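# Move only the ice pack from basket into the delivery bag

## Task

Get the ice pack, and no other item, completely inside the delivery bag while the bag stays upright. Lower it in rather than releasing it from a point entirely above the bag's rim, since a drop like that can count as failure. Every other item must remain in the basket.

## Robot and tools

Robot: two arms, left_arm and right_arm, each ending in a two-finger parallel gripper. The left arm sits on the +y side, with its root near (+0.019, +0.278, 0) m. The right arm's root is near (-0.011, -0.297, 0) m. Arm names do not match left and right in the camera pictures. The fingers point along the gripper's +z axis and close along its y axis. The reported end_effector_position is the point between the finger pads, about 1 cm short of the tips.

Frame: everything uses the scene frame. Its origin is at table-top height, halfway between the two nominal bases. +x points out over the table, +y points toward the left arm, and +z points up. Reported positions are in metres and orientations are wxyz quaternions. Either can be off by a few centimetres, more so at long reach.

Command row: every motion is written as rows of 14 numbers, each in [-1, 1]. The first seven belong to left_arm and the last seven to right_arm, always in the order dx, dy, dz, rx, ry, rz, opening. Both arms must be filled even if only one moves. dx, dy, dz are a translation along the scene axes. rx, ry, rz form a single rotation vector, turning the gripper about its Hand target's position. 1.0 stands for 0.6 m or 180 degrees. These six are offsets, not poses. They count from the arm's Hand target as it was when the action or move began, so sending the same offset twice moves the arm twice. Six zeros re-request the current Hand target. The opening is absolute: +1 is fully open (0.094 m) and -1 is closed. A 0 there means half open, so to leave a gripper as it is, repeat its current command, shown under Tool commands.

execute_actions(actions, cameras): actions is a list of actions. Each action holds up to 15 rows, one per 1/30 s control step. If an action has fewer than 15 rows, its last row is held for the remaining steps. Every row within an action counts from that action's start pose. An empty list returns the state plus all camera images. cameras names the images wanted: ["all"] for every camera, [] for none. An unknown camera name voids the call.

move(target, speed, blend, opening_speed, grip_force, blocking, cameras): drives each gripper in a straight line toward its offset. target is either one 14-number row or a list of up to 15 rows. All rows in the list count from the same starting Hand targets, not from each other. speed is the top path speed in m/s, from 0.002 to 2.9, default 0.25. It can be a single number or one per target. blend, in metres, rounds the corners between listed targets; 0 stops at each one. opening_speed, 0.2 or more per second on the -1..+1 scale, makes the fingers travel gradually. grip_force is the per-pad limit in newtons, 10 to 50, given once or per arm. It stays in force afterwards and makes closing slow. blocking=false returns after about 0.5 s while the motion continues. A move lasts at most 10 s and does not avoid obstacles. Its result ends with a move: line, for example done, off_target, moving, held or fault, plus any limits that acted (paced, held).

wait(seconds 0 to 10) lets the scene run on with the last commands held. stop() brakes a running move. zoom_image(camera, region=[x0, y0, x1, y1]) enlarges part of the newest image from that camera; the region is at most 504 px on each side. read_manual returns only licence text. finished_scene(scene) ends the scene for good; make no further calls in that same reply.

Cameras: cam_high and cam_low are fixed, 896x504. cam_left_wrist and cam_right_wrist ride on the wrists, 672x504, fisheye. The calibration is approximate, and wrist images can lag while the arm moves.

Result lines: each gripper's position and quaternion, Hand target (the pose its next offsets start from), Tool commands, and grip_measured (the finger opening on the command scale). grip_effort_nm is the gripper motor effort; negative means closing. It is not a force at the pads. Results also give joint positions, torques and velocities, and after execute_actions, positions at some control steps. A MOTOR HOT line warns of heating.

Behaviour to expect: the gripper often stops short of or below its target, or ends up tilted. Check it after each move and send the missing offset. The commanded orientation is clipped to within 40 degrees of the current one at each step. With nothing held, grip_measured reads slightly wide. On a hard object it reads a little below the object's width. For soft or fragile items, close slowly and not much below the first-touch reading. To release, command well above grip_measured. An arm pressing on something keeps pressing until you command it back.

Avoid: dropping or flinging the ice pack, and releasing it while it is still moving. Do not drop it from wholly above the bag rim; put part of it inside first. Do not tip the bag or knock anything off the table. Fast hits on fixed or heavy objects, hard pushes, and any contact between the two arms can fail the scene; the clearance check does not protect grippers or wrist cameras. Keep paths away from an arm's own base. Do not hold loads or keep arms stretched out for long, since motors overheat and the arm folds at 90 °C. Something may nudge loose objects, so look again before grasping.

Each tool is called after "Call:" by a JSON object that holds its "fn" and its "kwargs".

## Session

Call:
{"fn": "execute_actions", "kwargs": {"actions": []}}

Scene clock: 0.00 s.
left_arm: end_effector_position=(+0.1063, -0.0526, +0.3404) grip_measured=+1.000 grip_effort_nm=n/a end_effector_quat_wxyz=(+0.449, +0.458, +0.709, -0.295) | right_arm: end_effector_position=(+0.2811, -0.5739, +0.1714) grip_measured=+1.000 grip_effort_nm=n/a end_effector_quat_wxyz=(+0.703, +0.034, +0.705, +0.091)
Joint positions: left_arm=[-1.454 1.059 1.238 -0.633 -0.259 -0.133 0.094] | right_arm=[-1.187 1.825 0.672 1.169 -1.265 0.191 0.094]
Joint velocities: within noise
Joint torques (N m): no reading
Heat: left arm: 36 °C; right arm: 38 °C.
Hand target: left_arm +0.1061, -0.0517, +0.3421; +0.449, +0.457, +0.708, -0.296 | right_arm +0.2813, -0.5745, +0.1750; +0.705, +0.030, +0.704, +0.087
Tool commands: left_gripper/opening=+1.0 right_gripper/opening=+1.0

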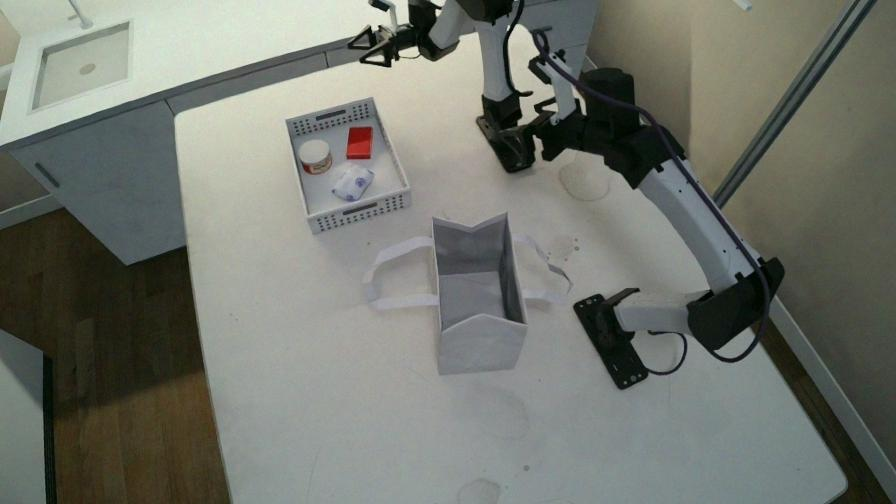

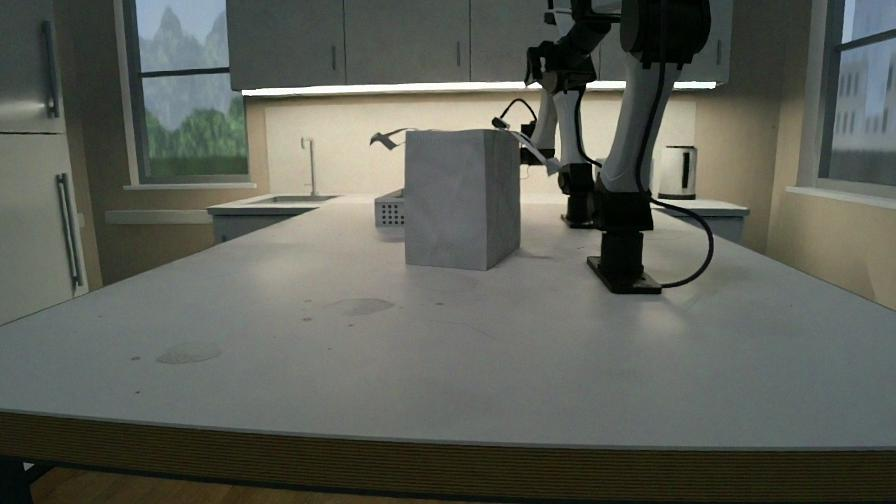

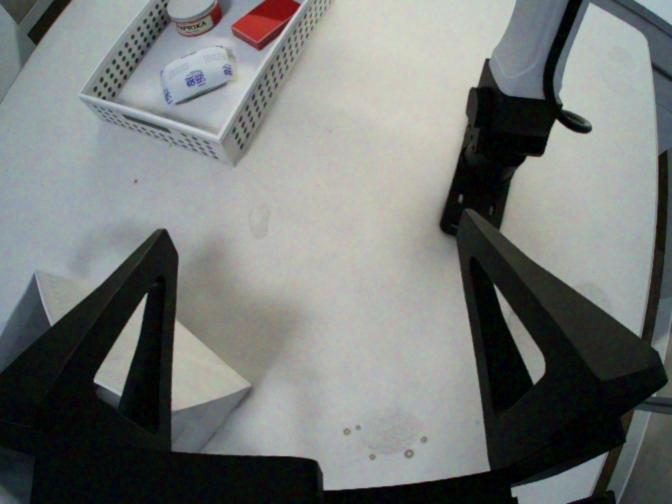

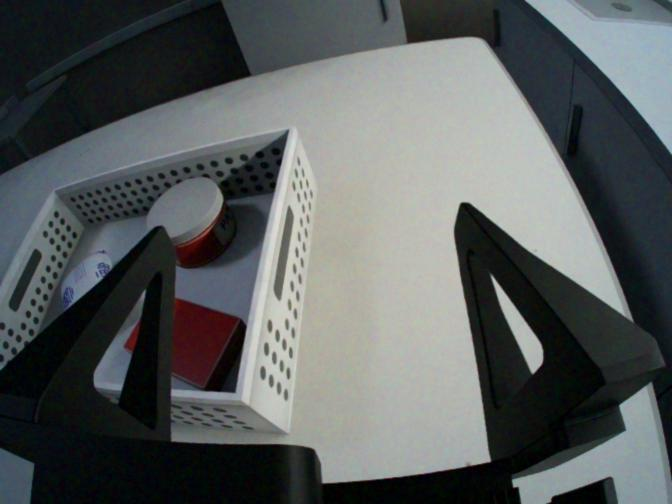

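Call:
{"fn": "zoom_image", "kwargs": {"camera": "cam_left_wrist", "region": [70, 0, 350, 210]}}

Call:
{"fn": "zoom_image", "kwargs": {"camera": "cam_high", "region": [260, 80, 600, 400]}}

Call:
{"fn": "zoom_image", "kwargs": {"camera": "cam_low", "region": [340, 60, 720, 320]}}

Scaled by 1.800 from the camera's 672x504 image, which has a finer 960x720 frame.

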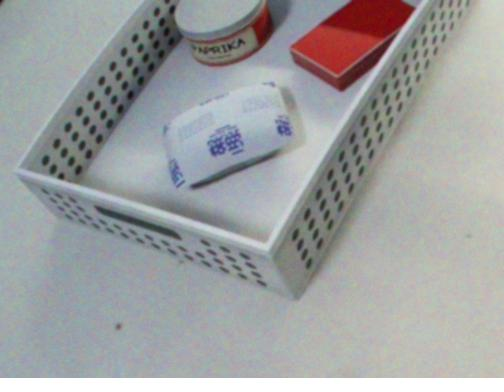

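Scaled by 1.482 from the camera's 896x504 image, which has a finer 1280x720 frame.

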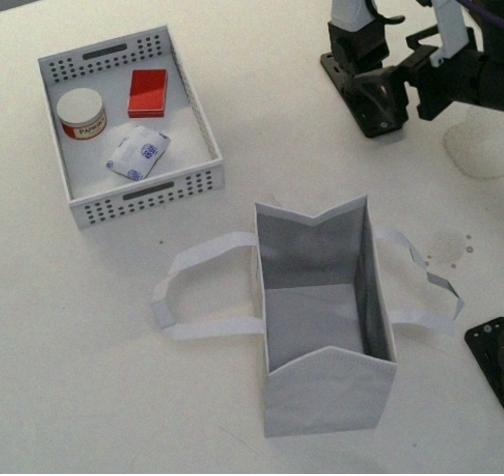

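Scaled by 1.326 from the camera's 896x504 image, which has a finer 1280x720 frame.

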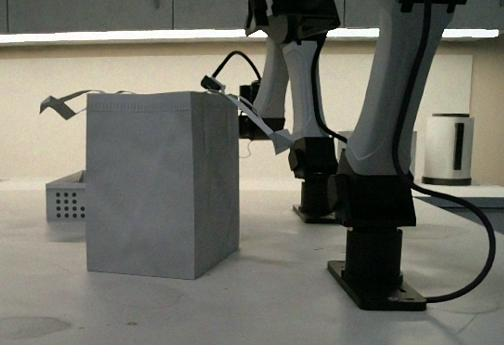

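Call:
{"fn": "move", "kwargs": {"target": [[0.307,0.208,0.0,0,0,0.211,1, 0.10,0.23,0.03,-0.139,0.22,0.12,1],[0.34,0.836,0.0,0,0,0.583,1, 0.2033,0.4575,-0.025,-0.2775,0.4391,0.2394,1]], "blend": [0.08,0], "speed": 0.4, "cameras": ["all"]}}

Scene clock: 32.30 s.
left_arm: end_effector_position=(+0.3076, +0.4484, +0.3313) grip_measured=+1.000 grip_effort_nm=0.01 end_effector_quat_wxyz=(+0.497, -0.287, +0.800, +0.175) | right_arm: end_effector_position=(+0.4001, -0.2977, +0.1612) grip_measured=+1.000 grip_effort_nm=-0.02 end_effector_quat_wxyz=(+0.022, -0.432, +0.902, -0.004)
Joint positions: left_arm=[0.395 1.04 1.214 -0.651 -0.248 -0.132 0.094] | right_arm=[-0.01 2.122 2.166 -1.572 -0.011 -0.9 0.094]
Joint torques (N m): left_arm=[1.22 -2.06 9.09 2.1 -0.15 0.21] | right_arm=[-0.06 -9.63 7.39 0.39 0.05 0.04]
Heat: left arm: 43 °C; right arm: 41 °C.
Hand target: left_arm +0.3101, +0.4499, +0.3421; +0.508, -0.283, +0.794, +0.176 | right_arm +0.4033, -0.2999, +0.1601; -0.001, -0.427, +0.904, +0.000
Off the commanded pose: left_arm 0.011 m, 2 deg | right_arm 0.004 m, 3 deg.
joint sent to its limit (right arm) — joint 4 (wrist pitch), lower limit. The joint targets still meet the commanded pose.
move: off_target (left_arm, right_arm)
camera_calibration:
cam_left_wrist: T_world_to_cam=[[0.58081, -0.813958, -0.0115174, 0.183665], [-0.794081, -0.5634, -0.228068, 0.572106], [0.179149, 0.14161, -0.973577, 0.321341], [0, 0, 0, 1]] pos_world=[0.290057, 0.426315, 0.445445]
cam_right_wrist: T_world_to_cam=[[0.750791, -0.655033, 0.0851175, -0.517329], [-0.482289, -0.455565, 0.748237, -0.0646], [-0.451343, -0.60282, -0.657949, 0.227941], [0, 0, 0, 1]] pos_world=[0.460129, -0.23089, 0.242343]

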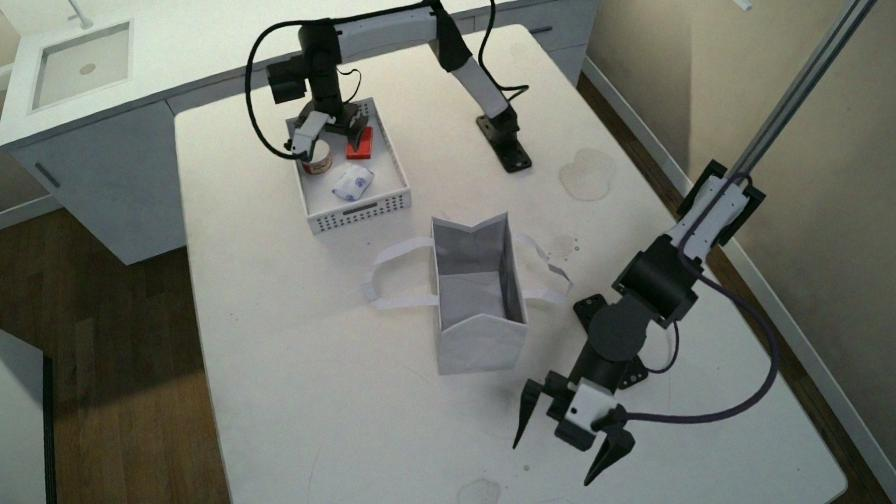

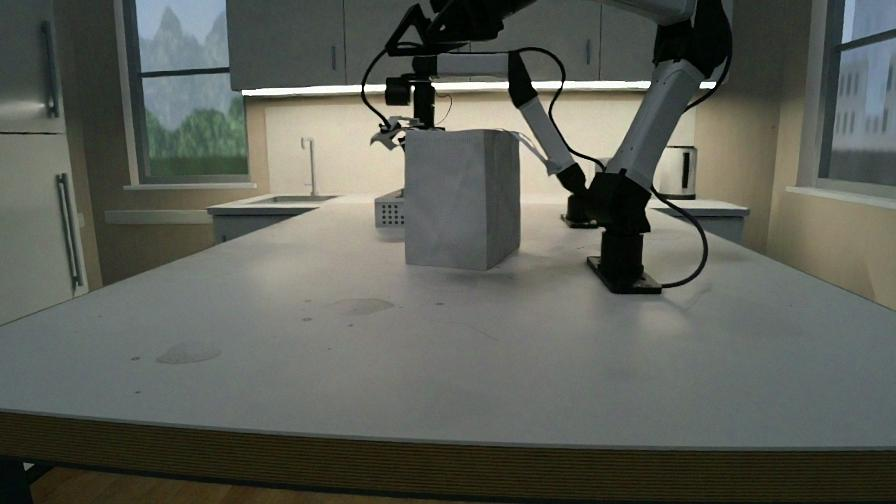

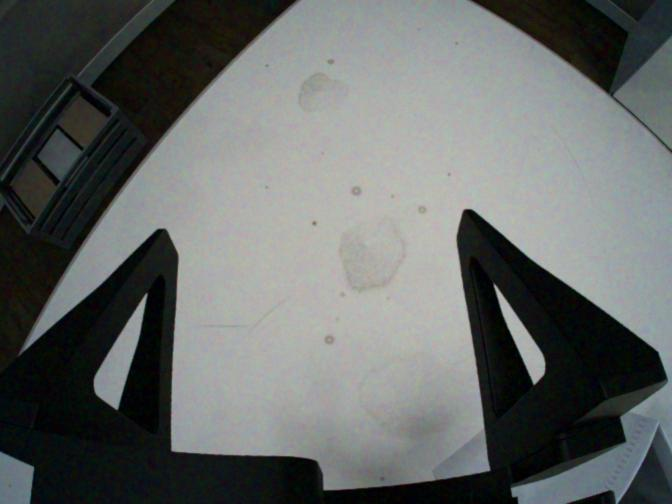

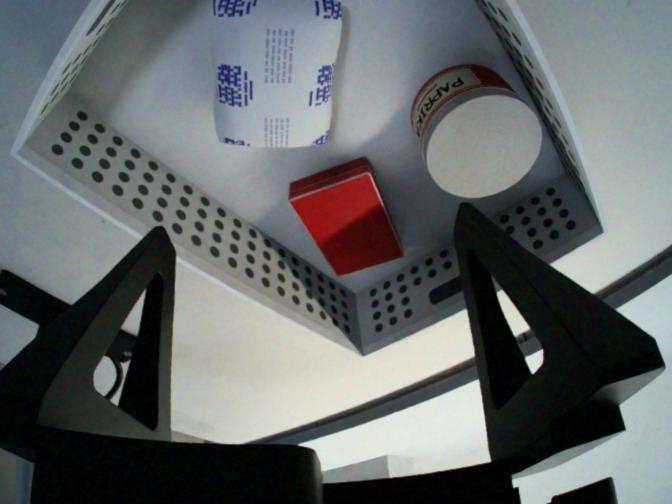

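Call:
{"fn": "move", "kwargs": {"target": [0,0,0,0,0,0,1, -0.027,0.0017,-0.15,0,0,0,1], "speed": 0.25, "cameras": ["cam_right_wrist","cam_high"]}}

Scene clock: 37.63 s.
left_arm: end_effector_position=(+0.3076, +0.4484, +0.3313) grip_measured=+1.000 grip_effort_nm=0.02 end_effector_quat_wxyz=(+0.497, -0.287, +0.800, +0.175) | right_arm: end_effector_position=(+0.3862, -0.2978, +0.0581) grip_measured=+1.000 grip_effort_nm=-0.02 end_effector_quat_wxyz=(-0.016, -0.430, +0.902, +0.014)
Joint positions: left_arm=[0.395 1.04 1.214 -0.651 -0.248 -0.132 0.094] | right_arm=[-0.01 2.118 1.746 -1.24 -0.01 -0.897 0.094]
Joint torques (N m): left_arm=[1.21 -2.04 9.07 2.09 -0.15 0.21] | right_arm=[0.21 -15.64 4 0.42 0.01 0.05]
Heat: left arm: 44 °C; right arm: 42 °C.
Hand target: left_arm +0.3101, +0.4499, +0.3421; +0.508, -0.283, +0.794, +0.176 | right_arm +0.3870, -0.2988, +0.0700; -0.001, -0.427, +0.904, +0.000
Off the commanded pose: left_arm 0.011 m, 2 deg | right_arm 0.012 m, 2 deg.
move: off_target (left_arm, right_arm)
camera_calibration:
cam_right_wrist: T_world_to_cam=[[0.753509, -0.657059, 0.022312, -0.496194], [-0.419372, -0.454242, 0.785997, -0.0201906], [-0.506311, -0.601613, -0.617828, 0.173052], [0, 0, 0, 1]] pos_world=[0.453038, -0.23109, 0.133857]
Images, in order (width x height): cam_high 896x504, cam_right_wrist 672x504.

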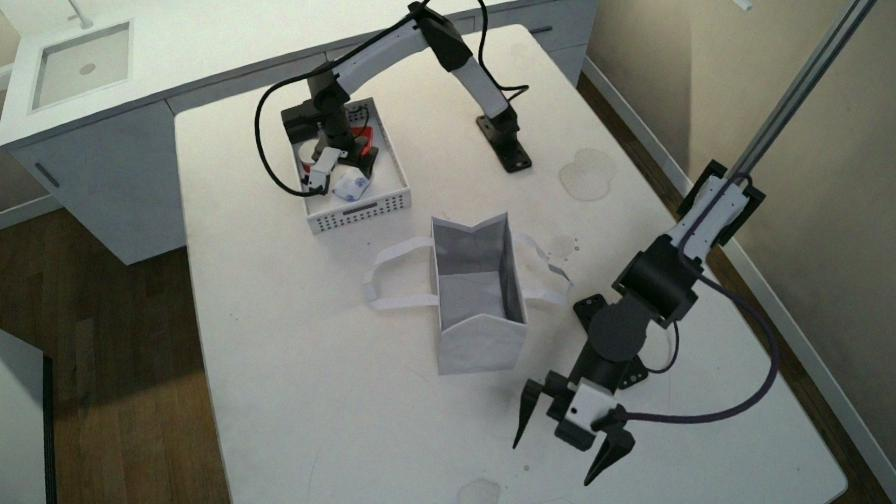

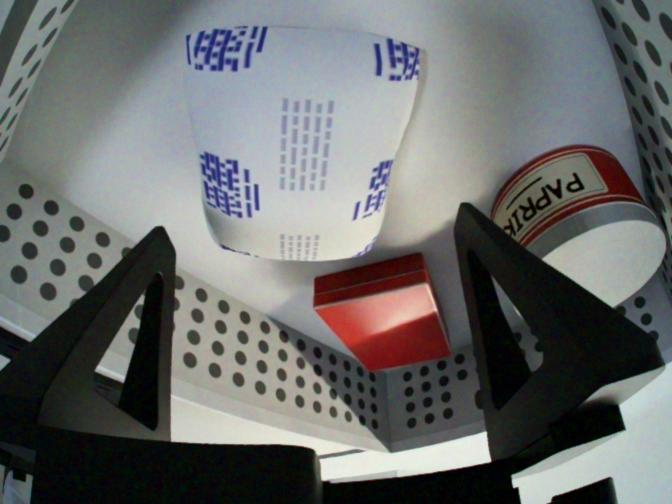

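Call:
{"fn": "move", "kwargs": {"target": [[0,0,0,0,0,0,1, 0,0,-0.06,0,0,0,1],[0,0,0,0,0,0,1, 0,0,-0.06,0,0,0,0.1]], "speed": 0.2, "opening_speed": 1.0, "cameras": ["cam_right_wrist"]}}

Scene clock: 41.23 s.
left_arm: end_effector_position=(+0.3076, +0.4484, +0.3313) grip_measured=+1.000 grip_effort_nm=0.02 end_effector_quat_wxyz=(+0.497, -0.287, +0.800, +0.175) | right_arm: end_effector_position=(+0.3878, -0.2979, +0.0318) grip_measured=+0.131 grip_effort_nm=-0.89 end_effector_quat_wxyz=(-0.004, -0.430, +0.903, +0.007)
Joint positions: left_arm=[0.395 1.04 1.214 -0.651 -0.248 -0.132 0.094] | right_arm=[-0.01 2.117 1.64 -1.108 -0.01 -0.897 0.053]
Joint torques (N m): left_arm=[1.2 -2.04 9.09 2.08 -0.16 0.21] | right_arm=[0.16 -13.22 4.01 0.53 0.01 0.03]
Heat: left arm: 44 °C; right arm: 44 °C.
Hand target: left_arm +0.3101, +0.4499, +0.3421; +0.508, -0.283, +0.794, +0.176 | right_arm +0.3871, -0.2988, +0.0341; -0.001, -0.427, +0.904, +0.000
Off the commanded pose: left_arm 0.011 m, 2 deg | right_arm 0.003 m, 1 deg.
move: off_target (left_arm)
camera_calibration:
cam_right_wrist: T_world_to_cam=[[0.752392, -0.657309, 0.0430323, -0.497201], [-0.440394, -0.453367, 0.774927, 0.00976653], [-0.489856, -0.602, -0.630585, 0.151486], [0, 0, 0, 1]] pos_world=[0.452597, -0.231192, 0.109352]
Images, in order (width x height): cam_right_wrist 672x504.

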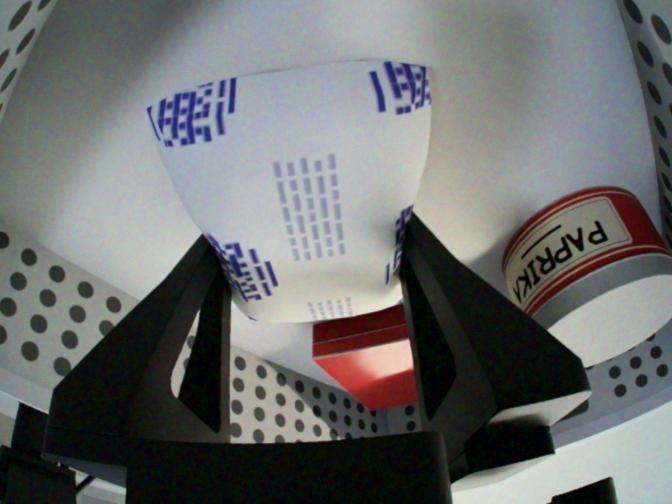

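Call:
{"fn": "move", "kwargs": {"target": [[0,0,0,0,0,0,1, 0,0,0.14,0,0,0,0.1],[0,0,0,0,0,0,1, -0.045,0.281,0.452,0.15,-0.09,0.06,0.1],[0,0,0,0,0,0,1, -0.195,0.736,0.46,0.2452,-0.1343,0.1115,0.1]], "blend": [0.03,0.08,0], "speed": 0.25, "cameras": ["all"]}}

Scene clock: 48.93 s.
left_arm: end_effector_position=(+0.3076, +0.4484, +0.3313) grip_measured=+1.000 grip_effort_nm=0.02 end_effector_quat_wxyz=(+0.497, -0.287, +0.800, +0.175) | right_arm: end_effector_position=(+0.2620, +0.1370, +0.3124) grip_measured=+0.110 grip_effort_nm=-1.05 end_effector_quat_wxyz=(+0.333, -0.540, +0.732, +0.249)
Joint positions: left_arm=[0.395 1.04 1.214 -0.651 -0.248 -0.132 0.094] | right_arm=[0.916 1.91 2.139 -0.976 -0.268 -0.235 0.052]
Joint torques (N m): left_arm=[1.21 -2.06 9.1 2.08 -0.16 0.21] | right_arm=[-0.12 -9.05 5.79 2.38 -0.06 0.06]
Heat: left arm: 45 °C; right arm: 46 °C.
Hand target: left_arm +0.3101, +0.4499, +0.3421; +0.508, -0.283, +0.794, +0.176 | right_arm +0.2701, +0.1428, +0.3101; +0.341, -0.533, +0.733, +0.248
Off the commanded pose: left_arm 0.011 m, 2 deg | right_arm 0.010 m, 1 deg.
move: off_target (left_arm)
camera_calibration:
cam_left_wrist: T_world_to_cam=[[0.58081, -0.813958, -0.0115174, 0.183665], [-0.794081, -0.5634, -0.228068, 0.572106], [0.179149, 0.14161, -0.973577, 0.321341], [0, 0, 0, 1]] pos_world=[0.290057, 0.426315, 0.445445]
cam_right_wrist: T_world_to_cam=[[0.93336, -0.358865, 0.00745959, -0.205972], [-0.358924, -0.932896, 0.0296426, 0.211276], [-0.00367865, -0.0303446, -0.999533, 0.438169], [0, 0, 0, 1]] pos_world=[0.26969, 0.136478, 0.433238]

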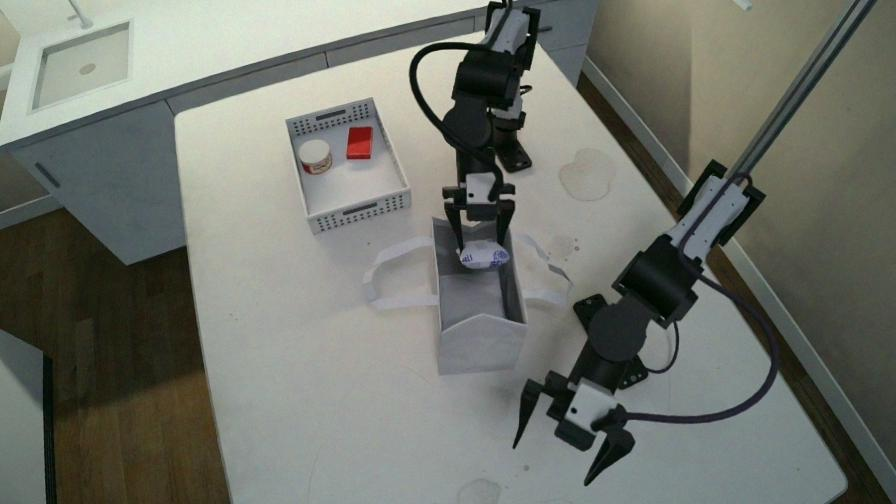

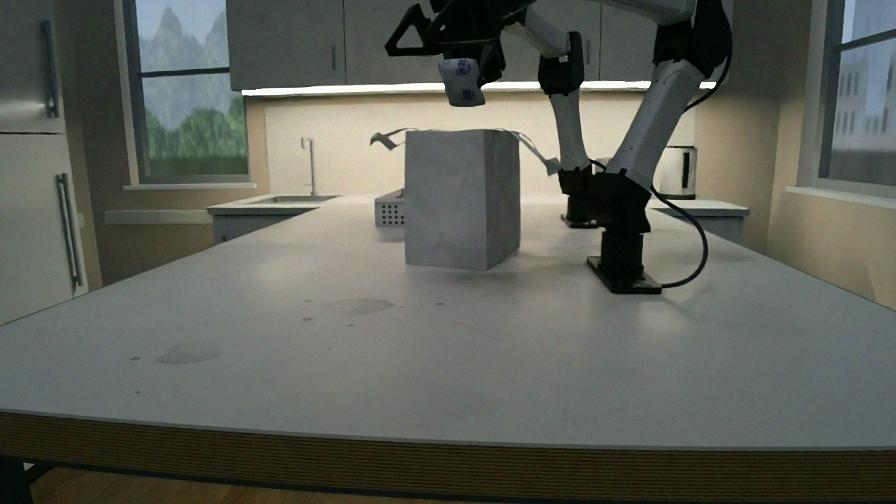

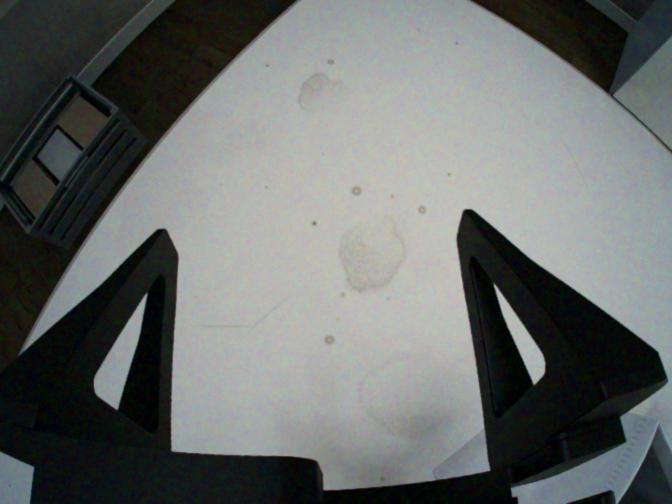

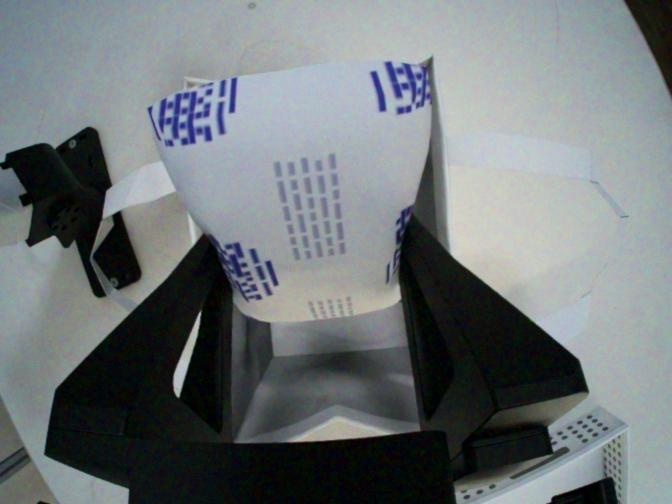

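Call:
{"fn": "move", "kwargs": {"target": [0,0,0,0,0,0,1, 0.0153,0.0415,-0.2583,-0.074,0.024,0,0.1], "speed": 0.2, "cameras": ["cam_high","cam_low","cam_right_wrist"]}}

Scene clock: 53.03 s.
left_arm: end_effector_position=(+0.3076, +0.4484, +0.3313) grip_measured=+1.000 grip_effort_nm=0.02 end_effector_quat_wxyz=(+0.497, -0.287, +0.800, +0.175) | right_arm: end_effector_position=(+0.2777, +0.1615, +0.1585) grip_measured=+0.110 grip_effort_nm=-1.05 end_effector_quat_wxyz=(+0.241, -0.555, +0.775, +0.184)
Joint positions: left_arm=[0.395 1.04 1.214 -0.651 -0.248 -0.132 0.094] | right_arm=[0.947 2.098 1.939 -0.822 -0.184 -0.237 0.052]
Joint torques (N m): left_arm=[1.22 -2.04 9.1 2.09 -0.15 0.21] | right_arm=[0.62 -11.7 5.91 1.98 -0.02 -0.16]
Heat: left arm: 46 °C; right arm: 47 °C.
Hand target: left_arm +0.3101, +0.4499, +0.3421; +0.508, -0.283, +0.794, +0.176 | right_arm +0.2793, +0.1676, +0.1551; +0.249, -0.559, +0.769, +0.182
Off the commanded pose: left_arm 0.011 m, 2 deg | right_arm 0.007 m, 1 deg.
move: off_target (left_arm)
camera_calibration:
cam_right_wrist: T_world_to_cam=[[0.925812, -0.377842, 0.0103841, -0.205928], [-0.366501, -0.890627, 0.269186, 0.201642], [-0.0924614, -0.253021, -0.963032, 0.340067], [0, 0, 0, 1]] pos_world=[0.295996, 0.187824, 0.275355]
Images, in order (width x height): cam_high 896x504, cam_low 896x504, cam_right_wrist 672x504.

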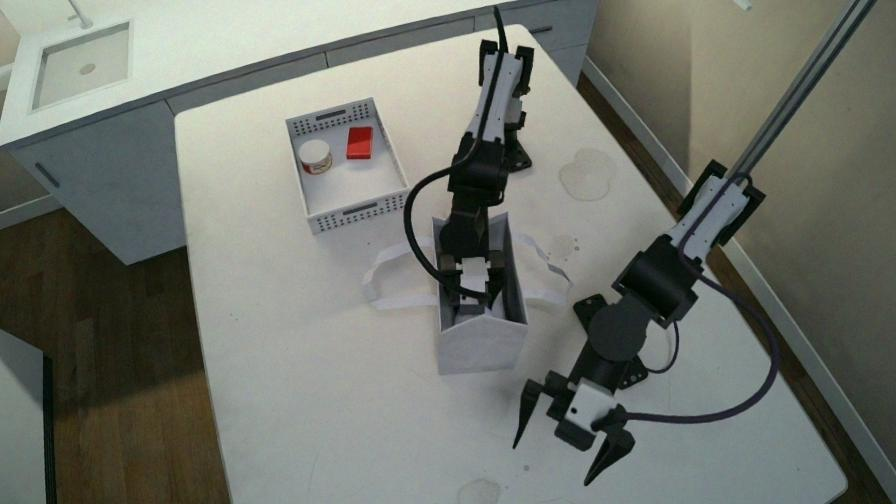

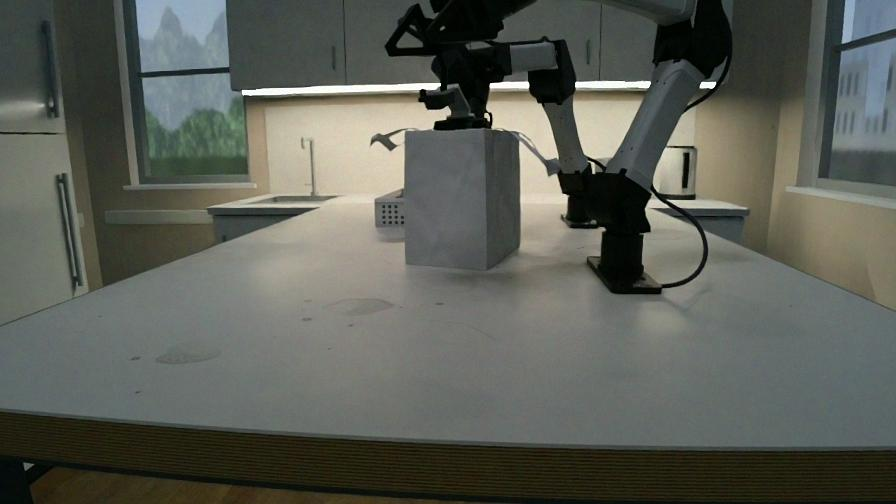

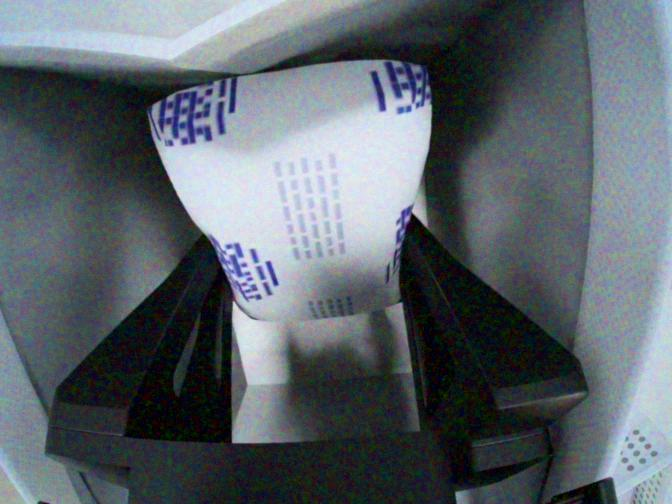

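Call:
{"fn": "move", "kwargs": {"target": [0,0,0,0,0,0,1, 0,0,0,0,0,0,0.5], "cameras": ["cam_high","cam_low","cam_right_wrist"]}}

Scene clock: 57.43 s.
left_arm: end_effector_position=(+0.3076, +0.4484, +0.3313) grip_measured=+1.000 grip_effort_nm=0.01 end_effector_quat_wxyz=(+0.497, -0.287, +0.800, +0.175) | right_arm: end_effector_position=(+0.2800, +0.1645, +0.1611) grip_measured=+0.497 grip_effort_nm=0.13 end_effector_quat_wxyz=(+0.249, -0.554, +0.772, +0.186)
Joint positions: left_arm=[0.395 1.04 1.214 -0.651 -0.248 -0.132 0.094] | right_arm=[0.947 2.098 1.939 -0.804 -0.184 -0.237 0.07]
Joint torques (N m): left_arm=[1.18 -2.04 9.09 2.09 -0.16 0.21] | right_arm=[0.58 -11.69 5.75 1.81 -0.07 -0.14]
Heat: left arm: 46 °C; right arm: 48 °C.
Hand target: left_arm +0.3101, +0.4499, +0.3421; +0.508, -0.283, +0.794, +0.176 | right_arm +0.2793, +0.1676, +0.1551; +0.249, -0.559, +0.769, +0.182
Off the commanded pose: left_arm 0.011 m, 2 deg | right_arm 0.007 m, 1 deg.
move: off_target (left_arm)
camera_calibration:
cam_right_wrist: T_world_to_cam=[[0.925638, -0.378095, 0.0154155, -0.207652], [-0.369529, -0.89439, 0.252023, 0.208659], [-0.0815013, -0.238978, -0.967598, 0.338727], [0, 0, 0, 1]] pos_world=[0.296923, 0.189059, 0.278366]
Images, in order (width x height): cam_high 896x504, cam_low 896x504, cam_right_wrist 672x504.

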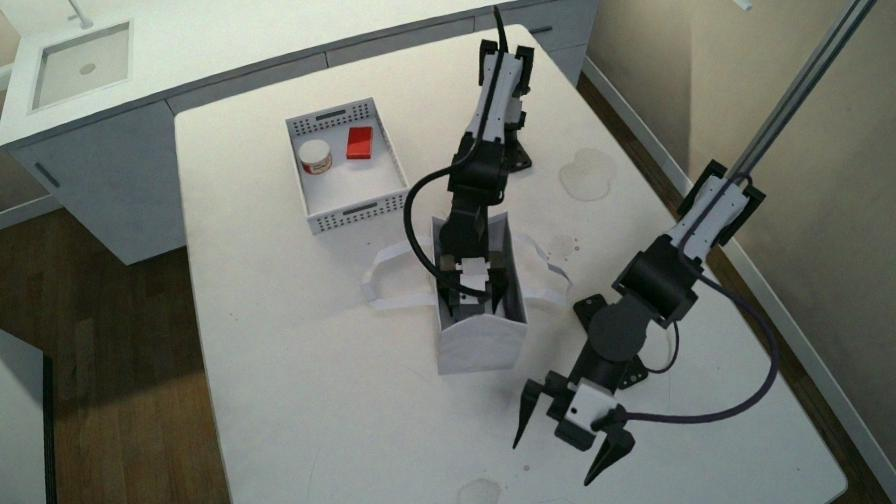

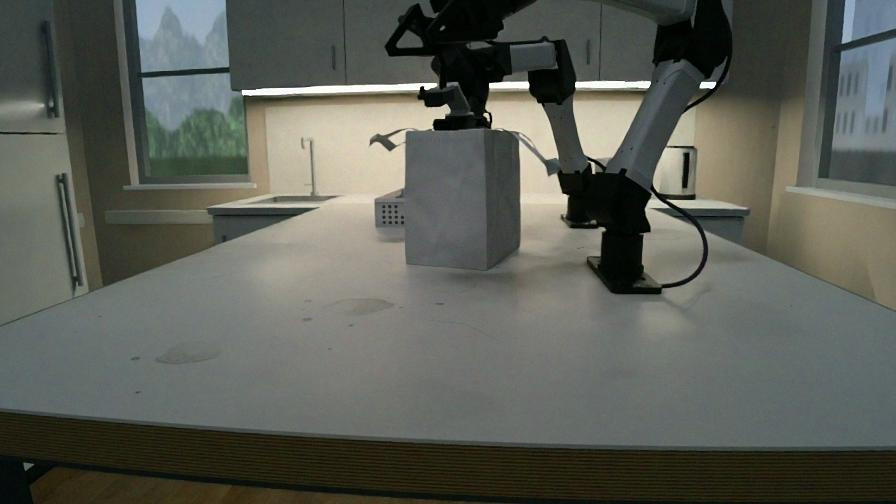

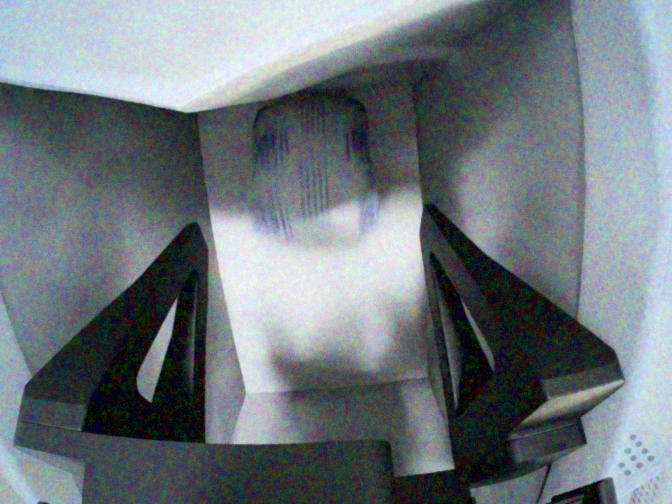

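Call:
{"fn": "move", "kwargs": {"target": [0,0,0,0,0,0,1, -0.02,-0.06,0.29,0.08,-0.026,0,0.5], "speed": 0.4, "cameras": ["cam_high","cam_low","cam_right_wrist"]}}

Scene clock: 60.40 s.
left_arm: end_effector_position=(+0.3076, +0.4484, +0.3313) grip_measured=+1.000 grip_effort_nm=0.02 end_effector_quat_wxyz=(+0.497, -0.287, +0.800, +0.175) | right_arm: end_effector_position=(+0.2673, +0.1320, +0.3254) grip_measured=+0.497 grip_effort_nm=0.13 end_effector_quat_wxyz=(+0.350, -0.533, +0.729, +0.248)
Joint positions: left_arm=[0.395 1.04 1.214 -0.651 -0.248 -0.132 0.094] | right_arm=[0.904 1.894 2.149 -0.968 -0.262 -0.236 0.07]
Joint torques (N m): left_arm=[1.21 -2.04 9.07 2.09 -0.16 0.21] | right_arm=[-0.38 -9.85 7.34 1.86 -0.29 0]
Heat: left arm: 46 °C; right arm: 49 °C.
Hand target: left_arm +0.3101, +0.4499, +0.3421; +0.508, -0.283, +0.794, +0.176 | right_arm +0.2673, +0.1317, +0.3290; +0.349, -0.531, +0.730, +0.254
Off the commanded pose: left_arm 0.011 m, 2 deg | right_arm 0.004 m, 1 deg.
move: off_target (left_arm)
camera_calibration:
cam_right_wrist: T_world_to_cam=[[0.927216, -0.373888, 0.0218677, -0.213872], [-0.373946, -0.927449, -0.0015303, 0.221573], [0.0208533, -0.00675841, -0.99976, 0.44137], [0, 0, 0, 1]] pos_world=[0.271958, 0.128517, 0.44628]
Images, in order (width x height): cam_high 896x504, cam_low 896x504, cam_right_wrist 672x504.

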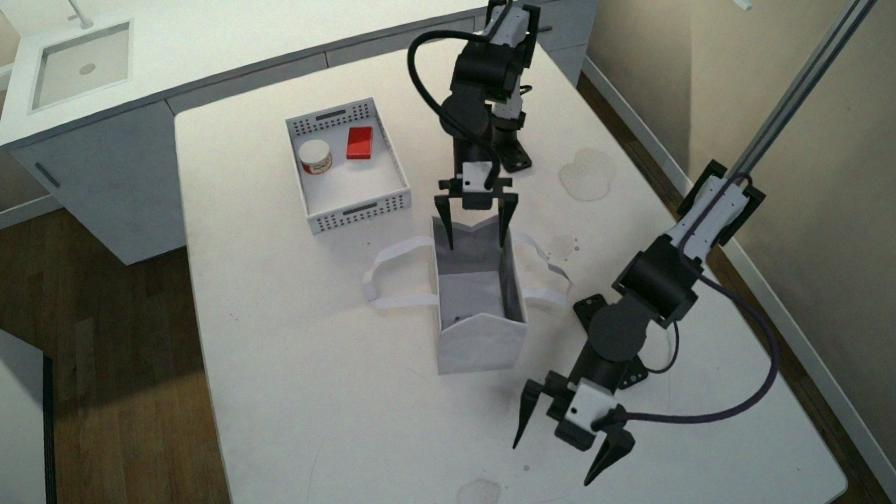

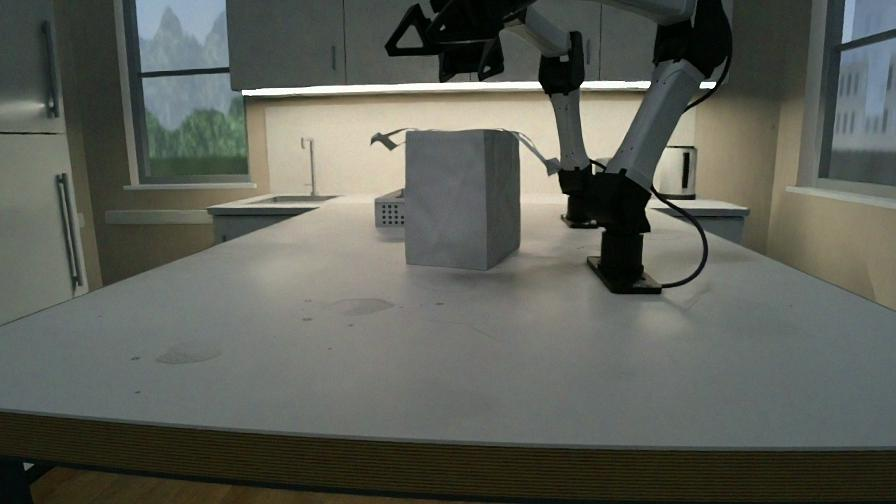

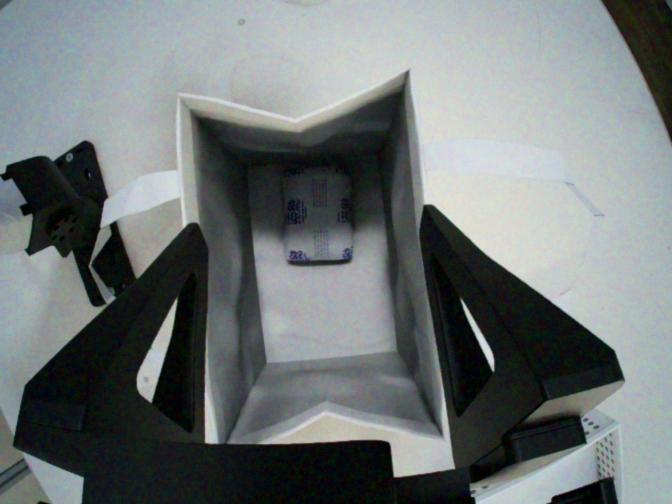

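Call:
{"fn": "finished_scene", "kwargs": {"scene": 1}}

The scene is finished: the task was done.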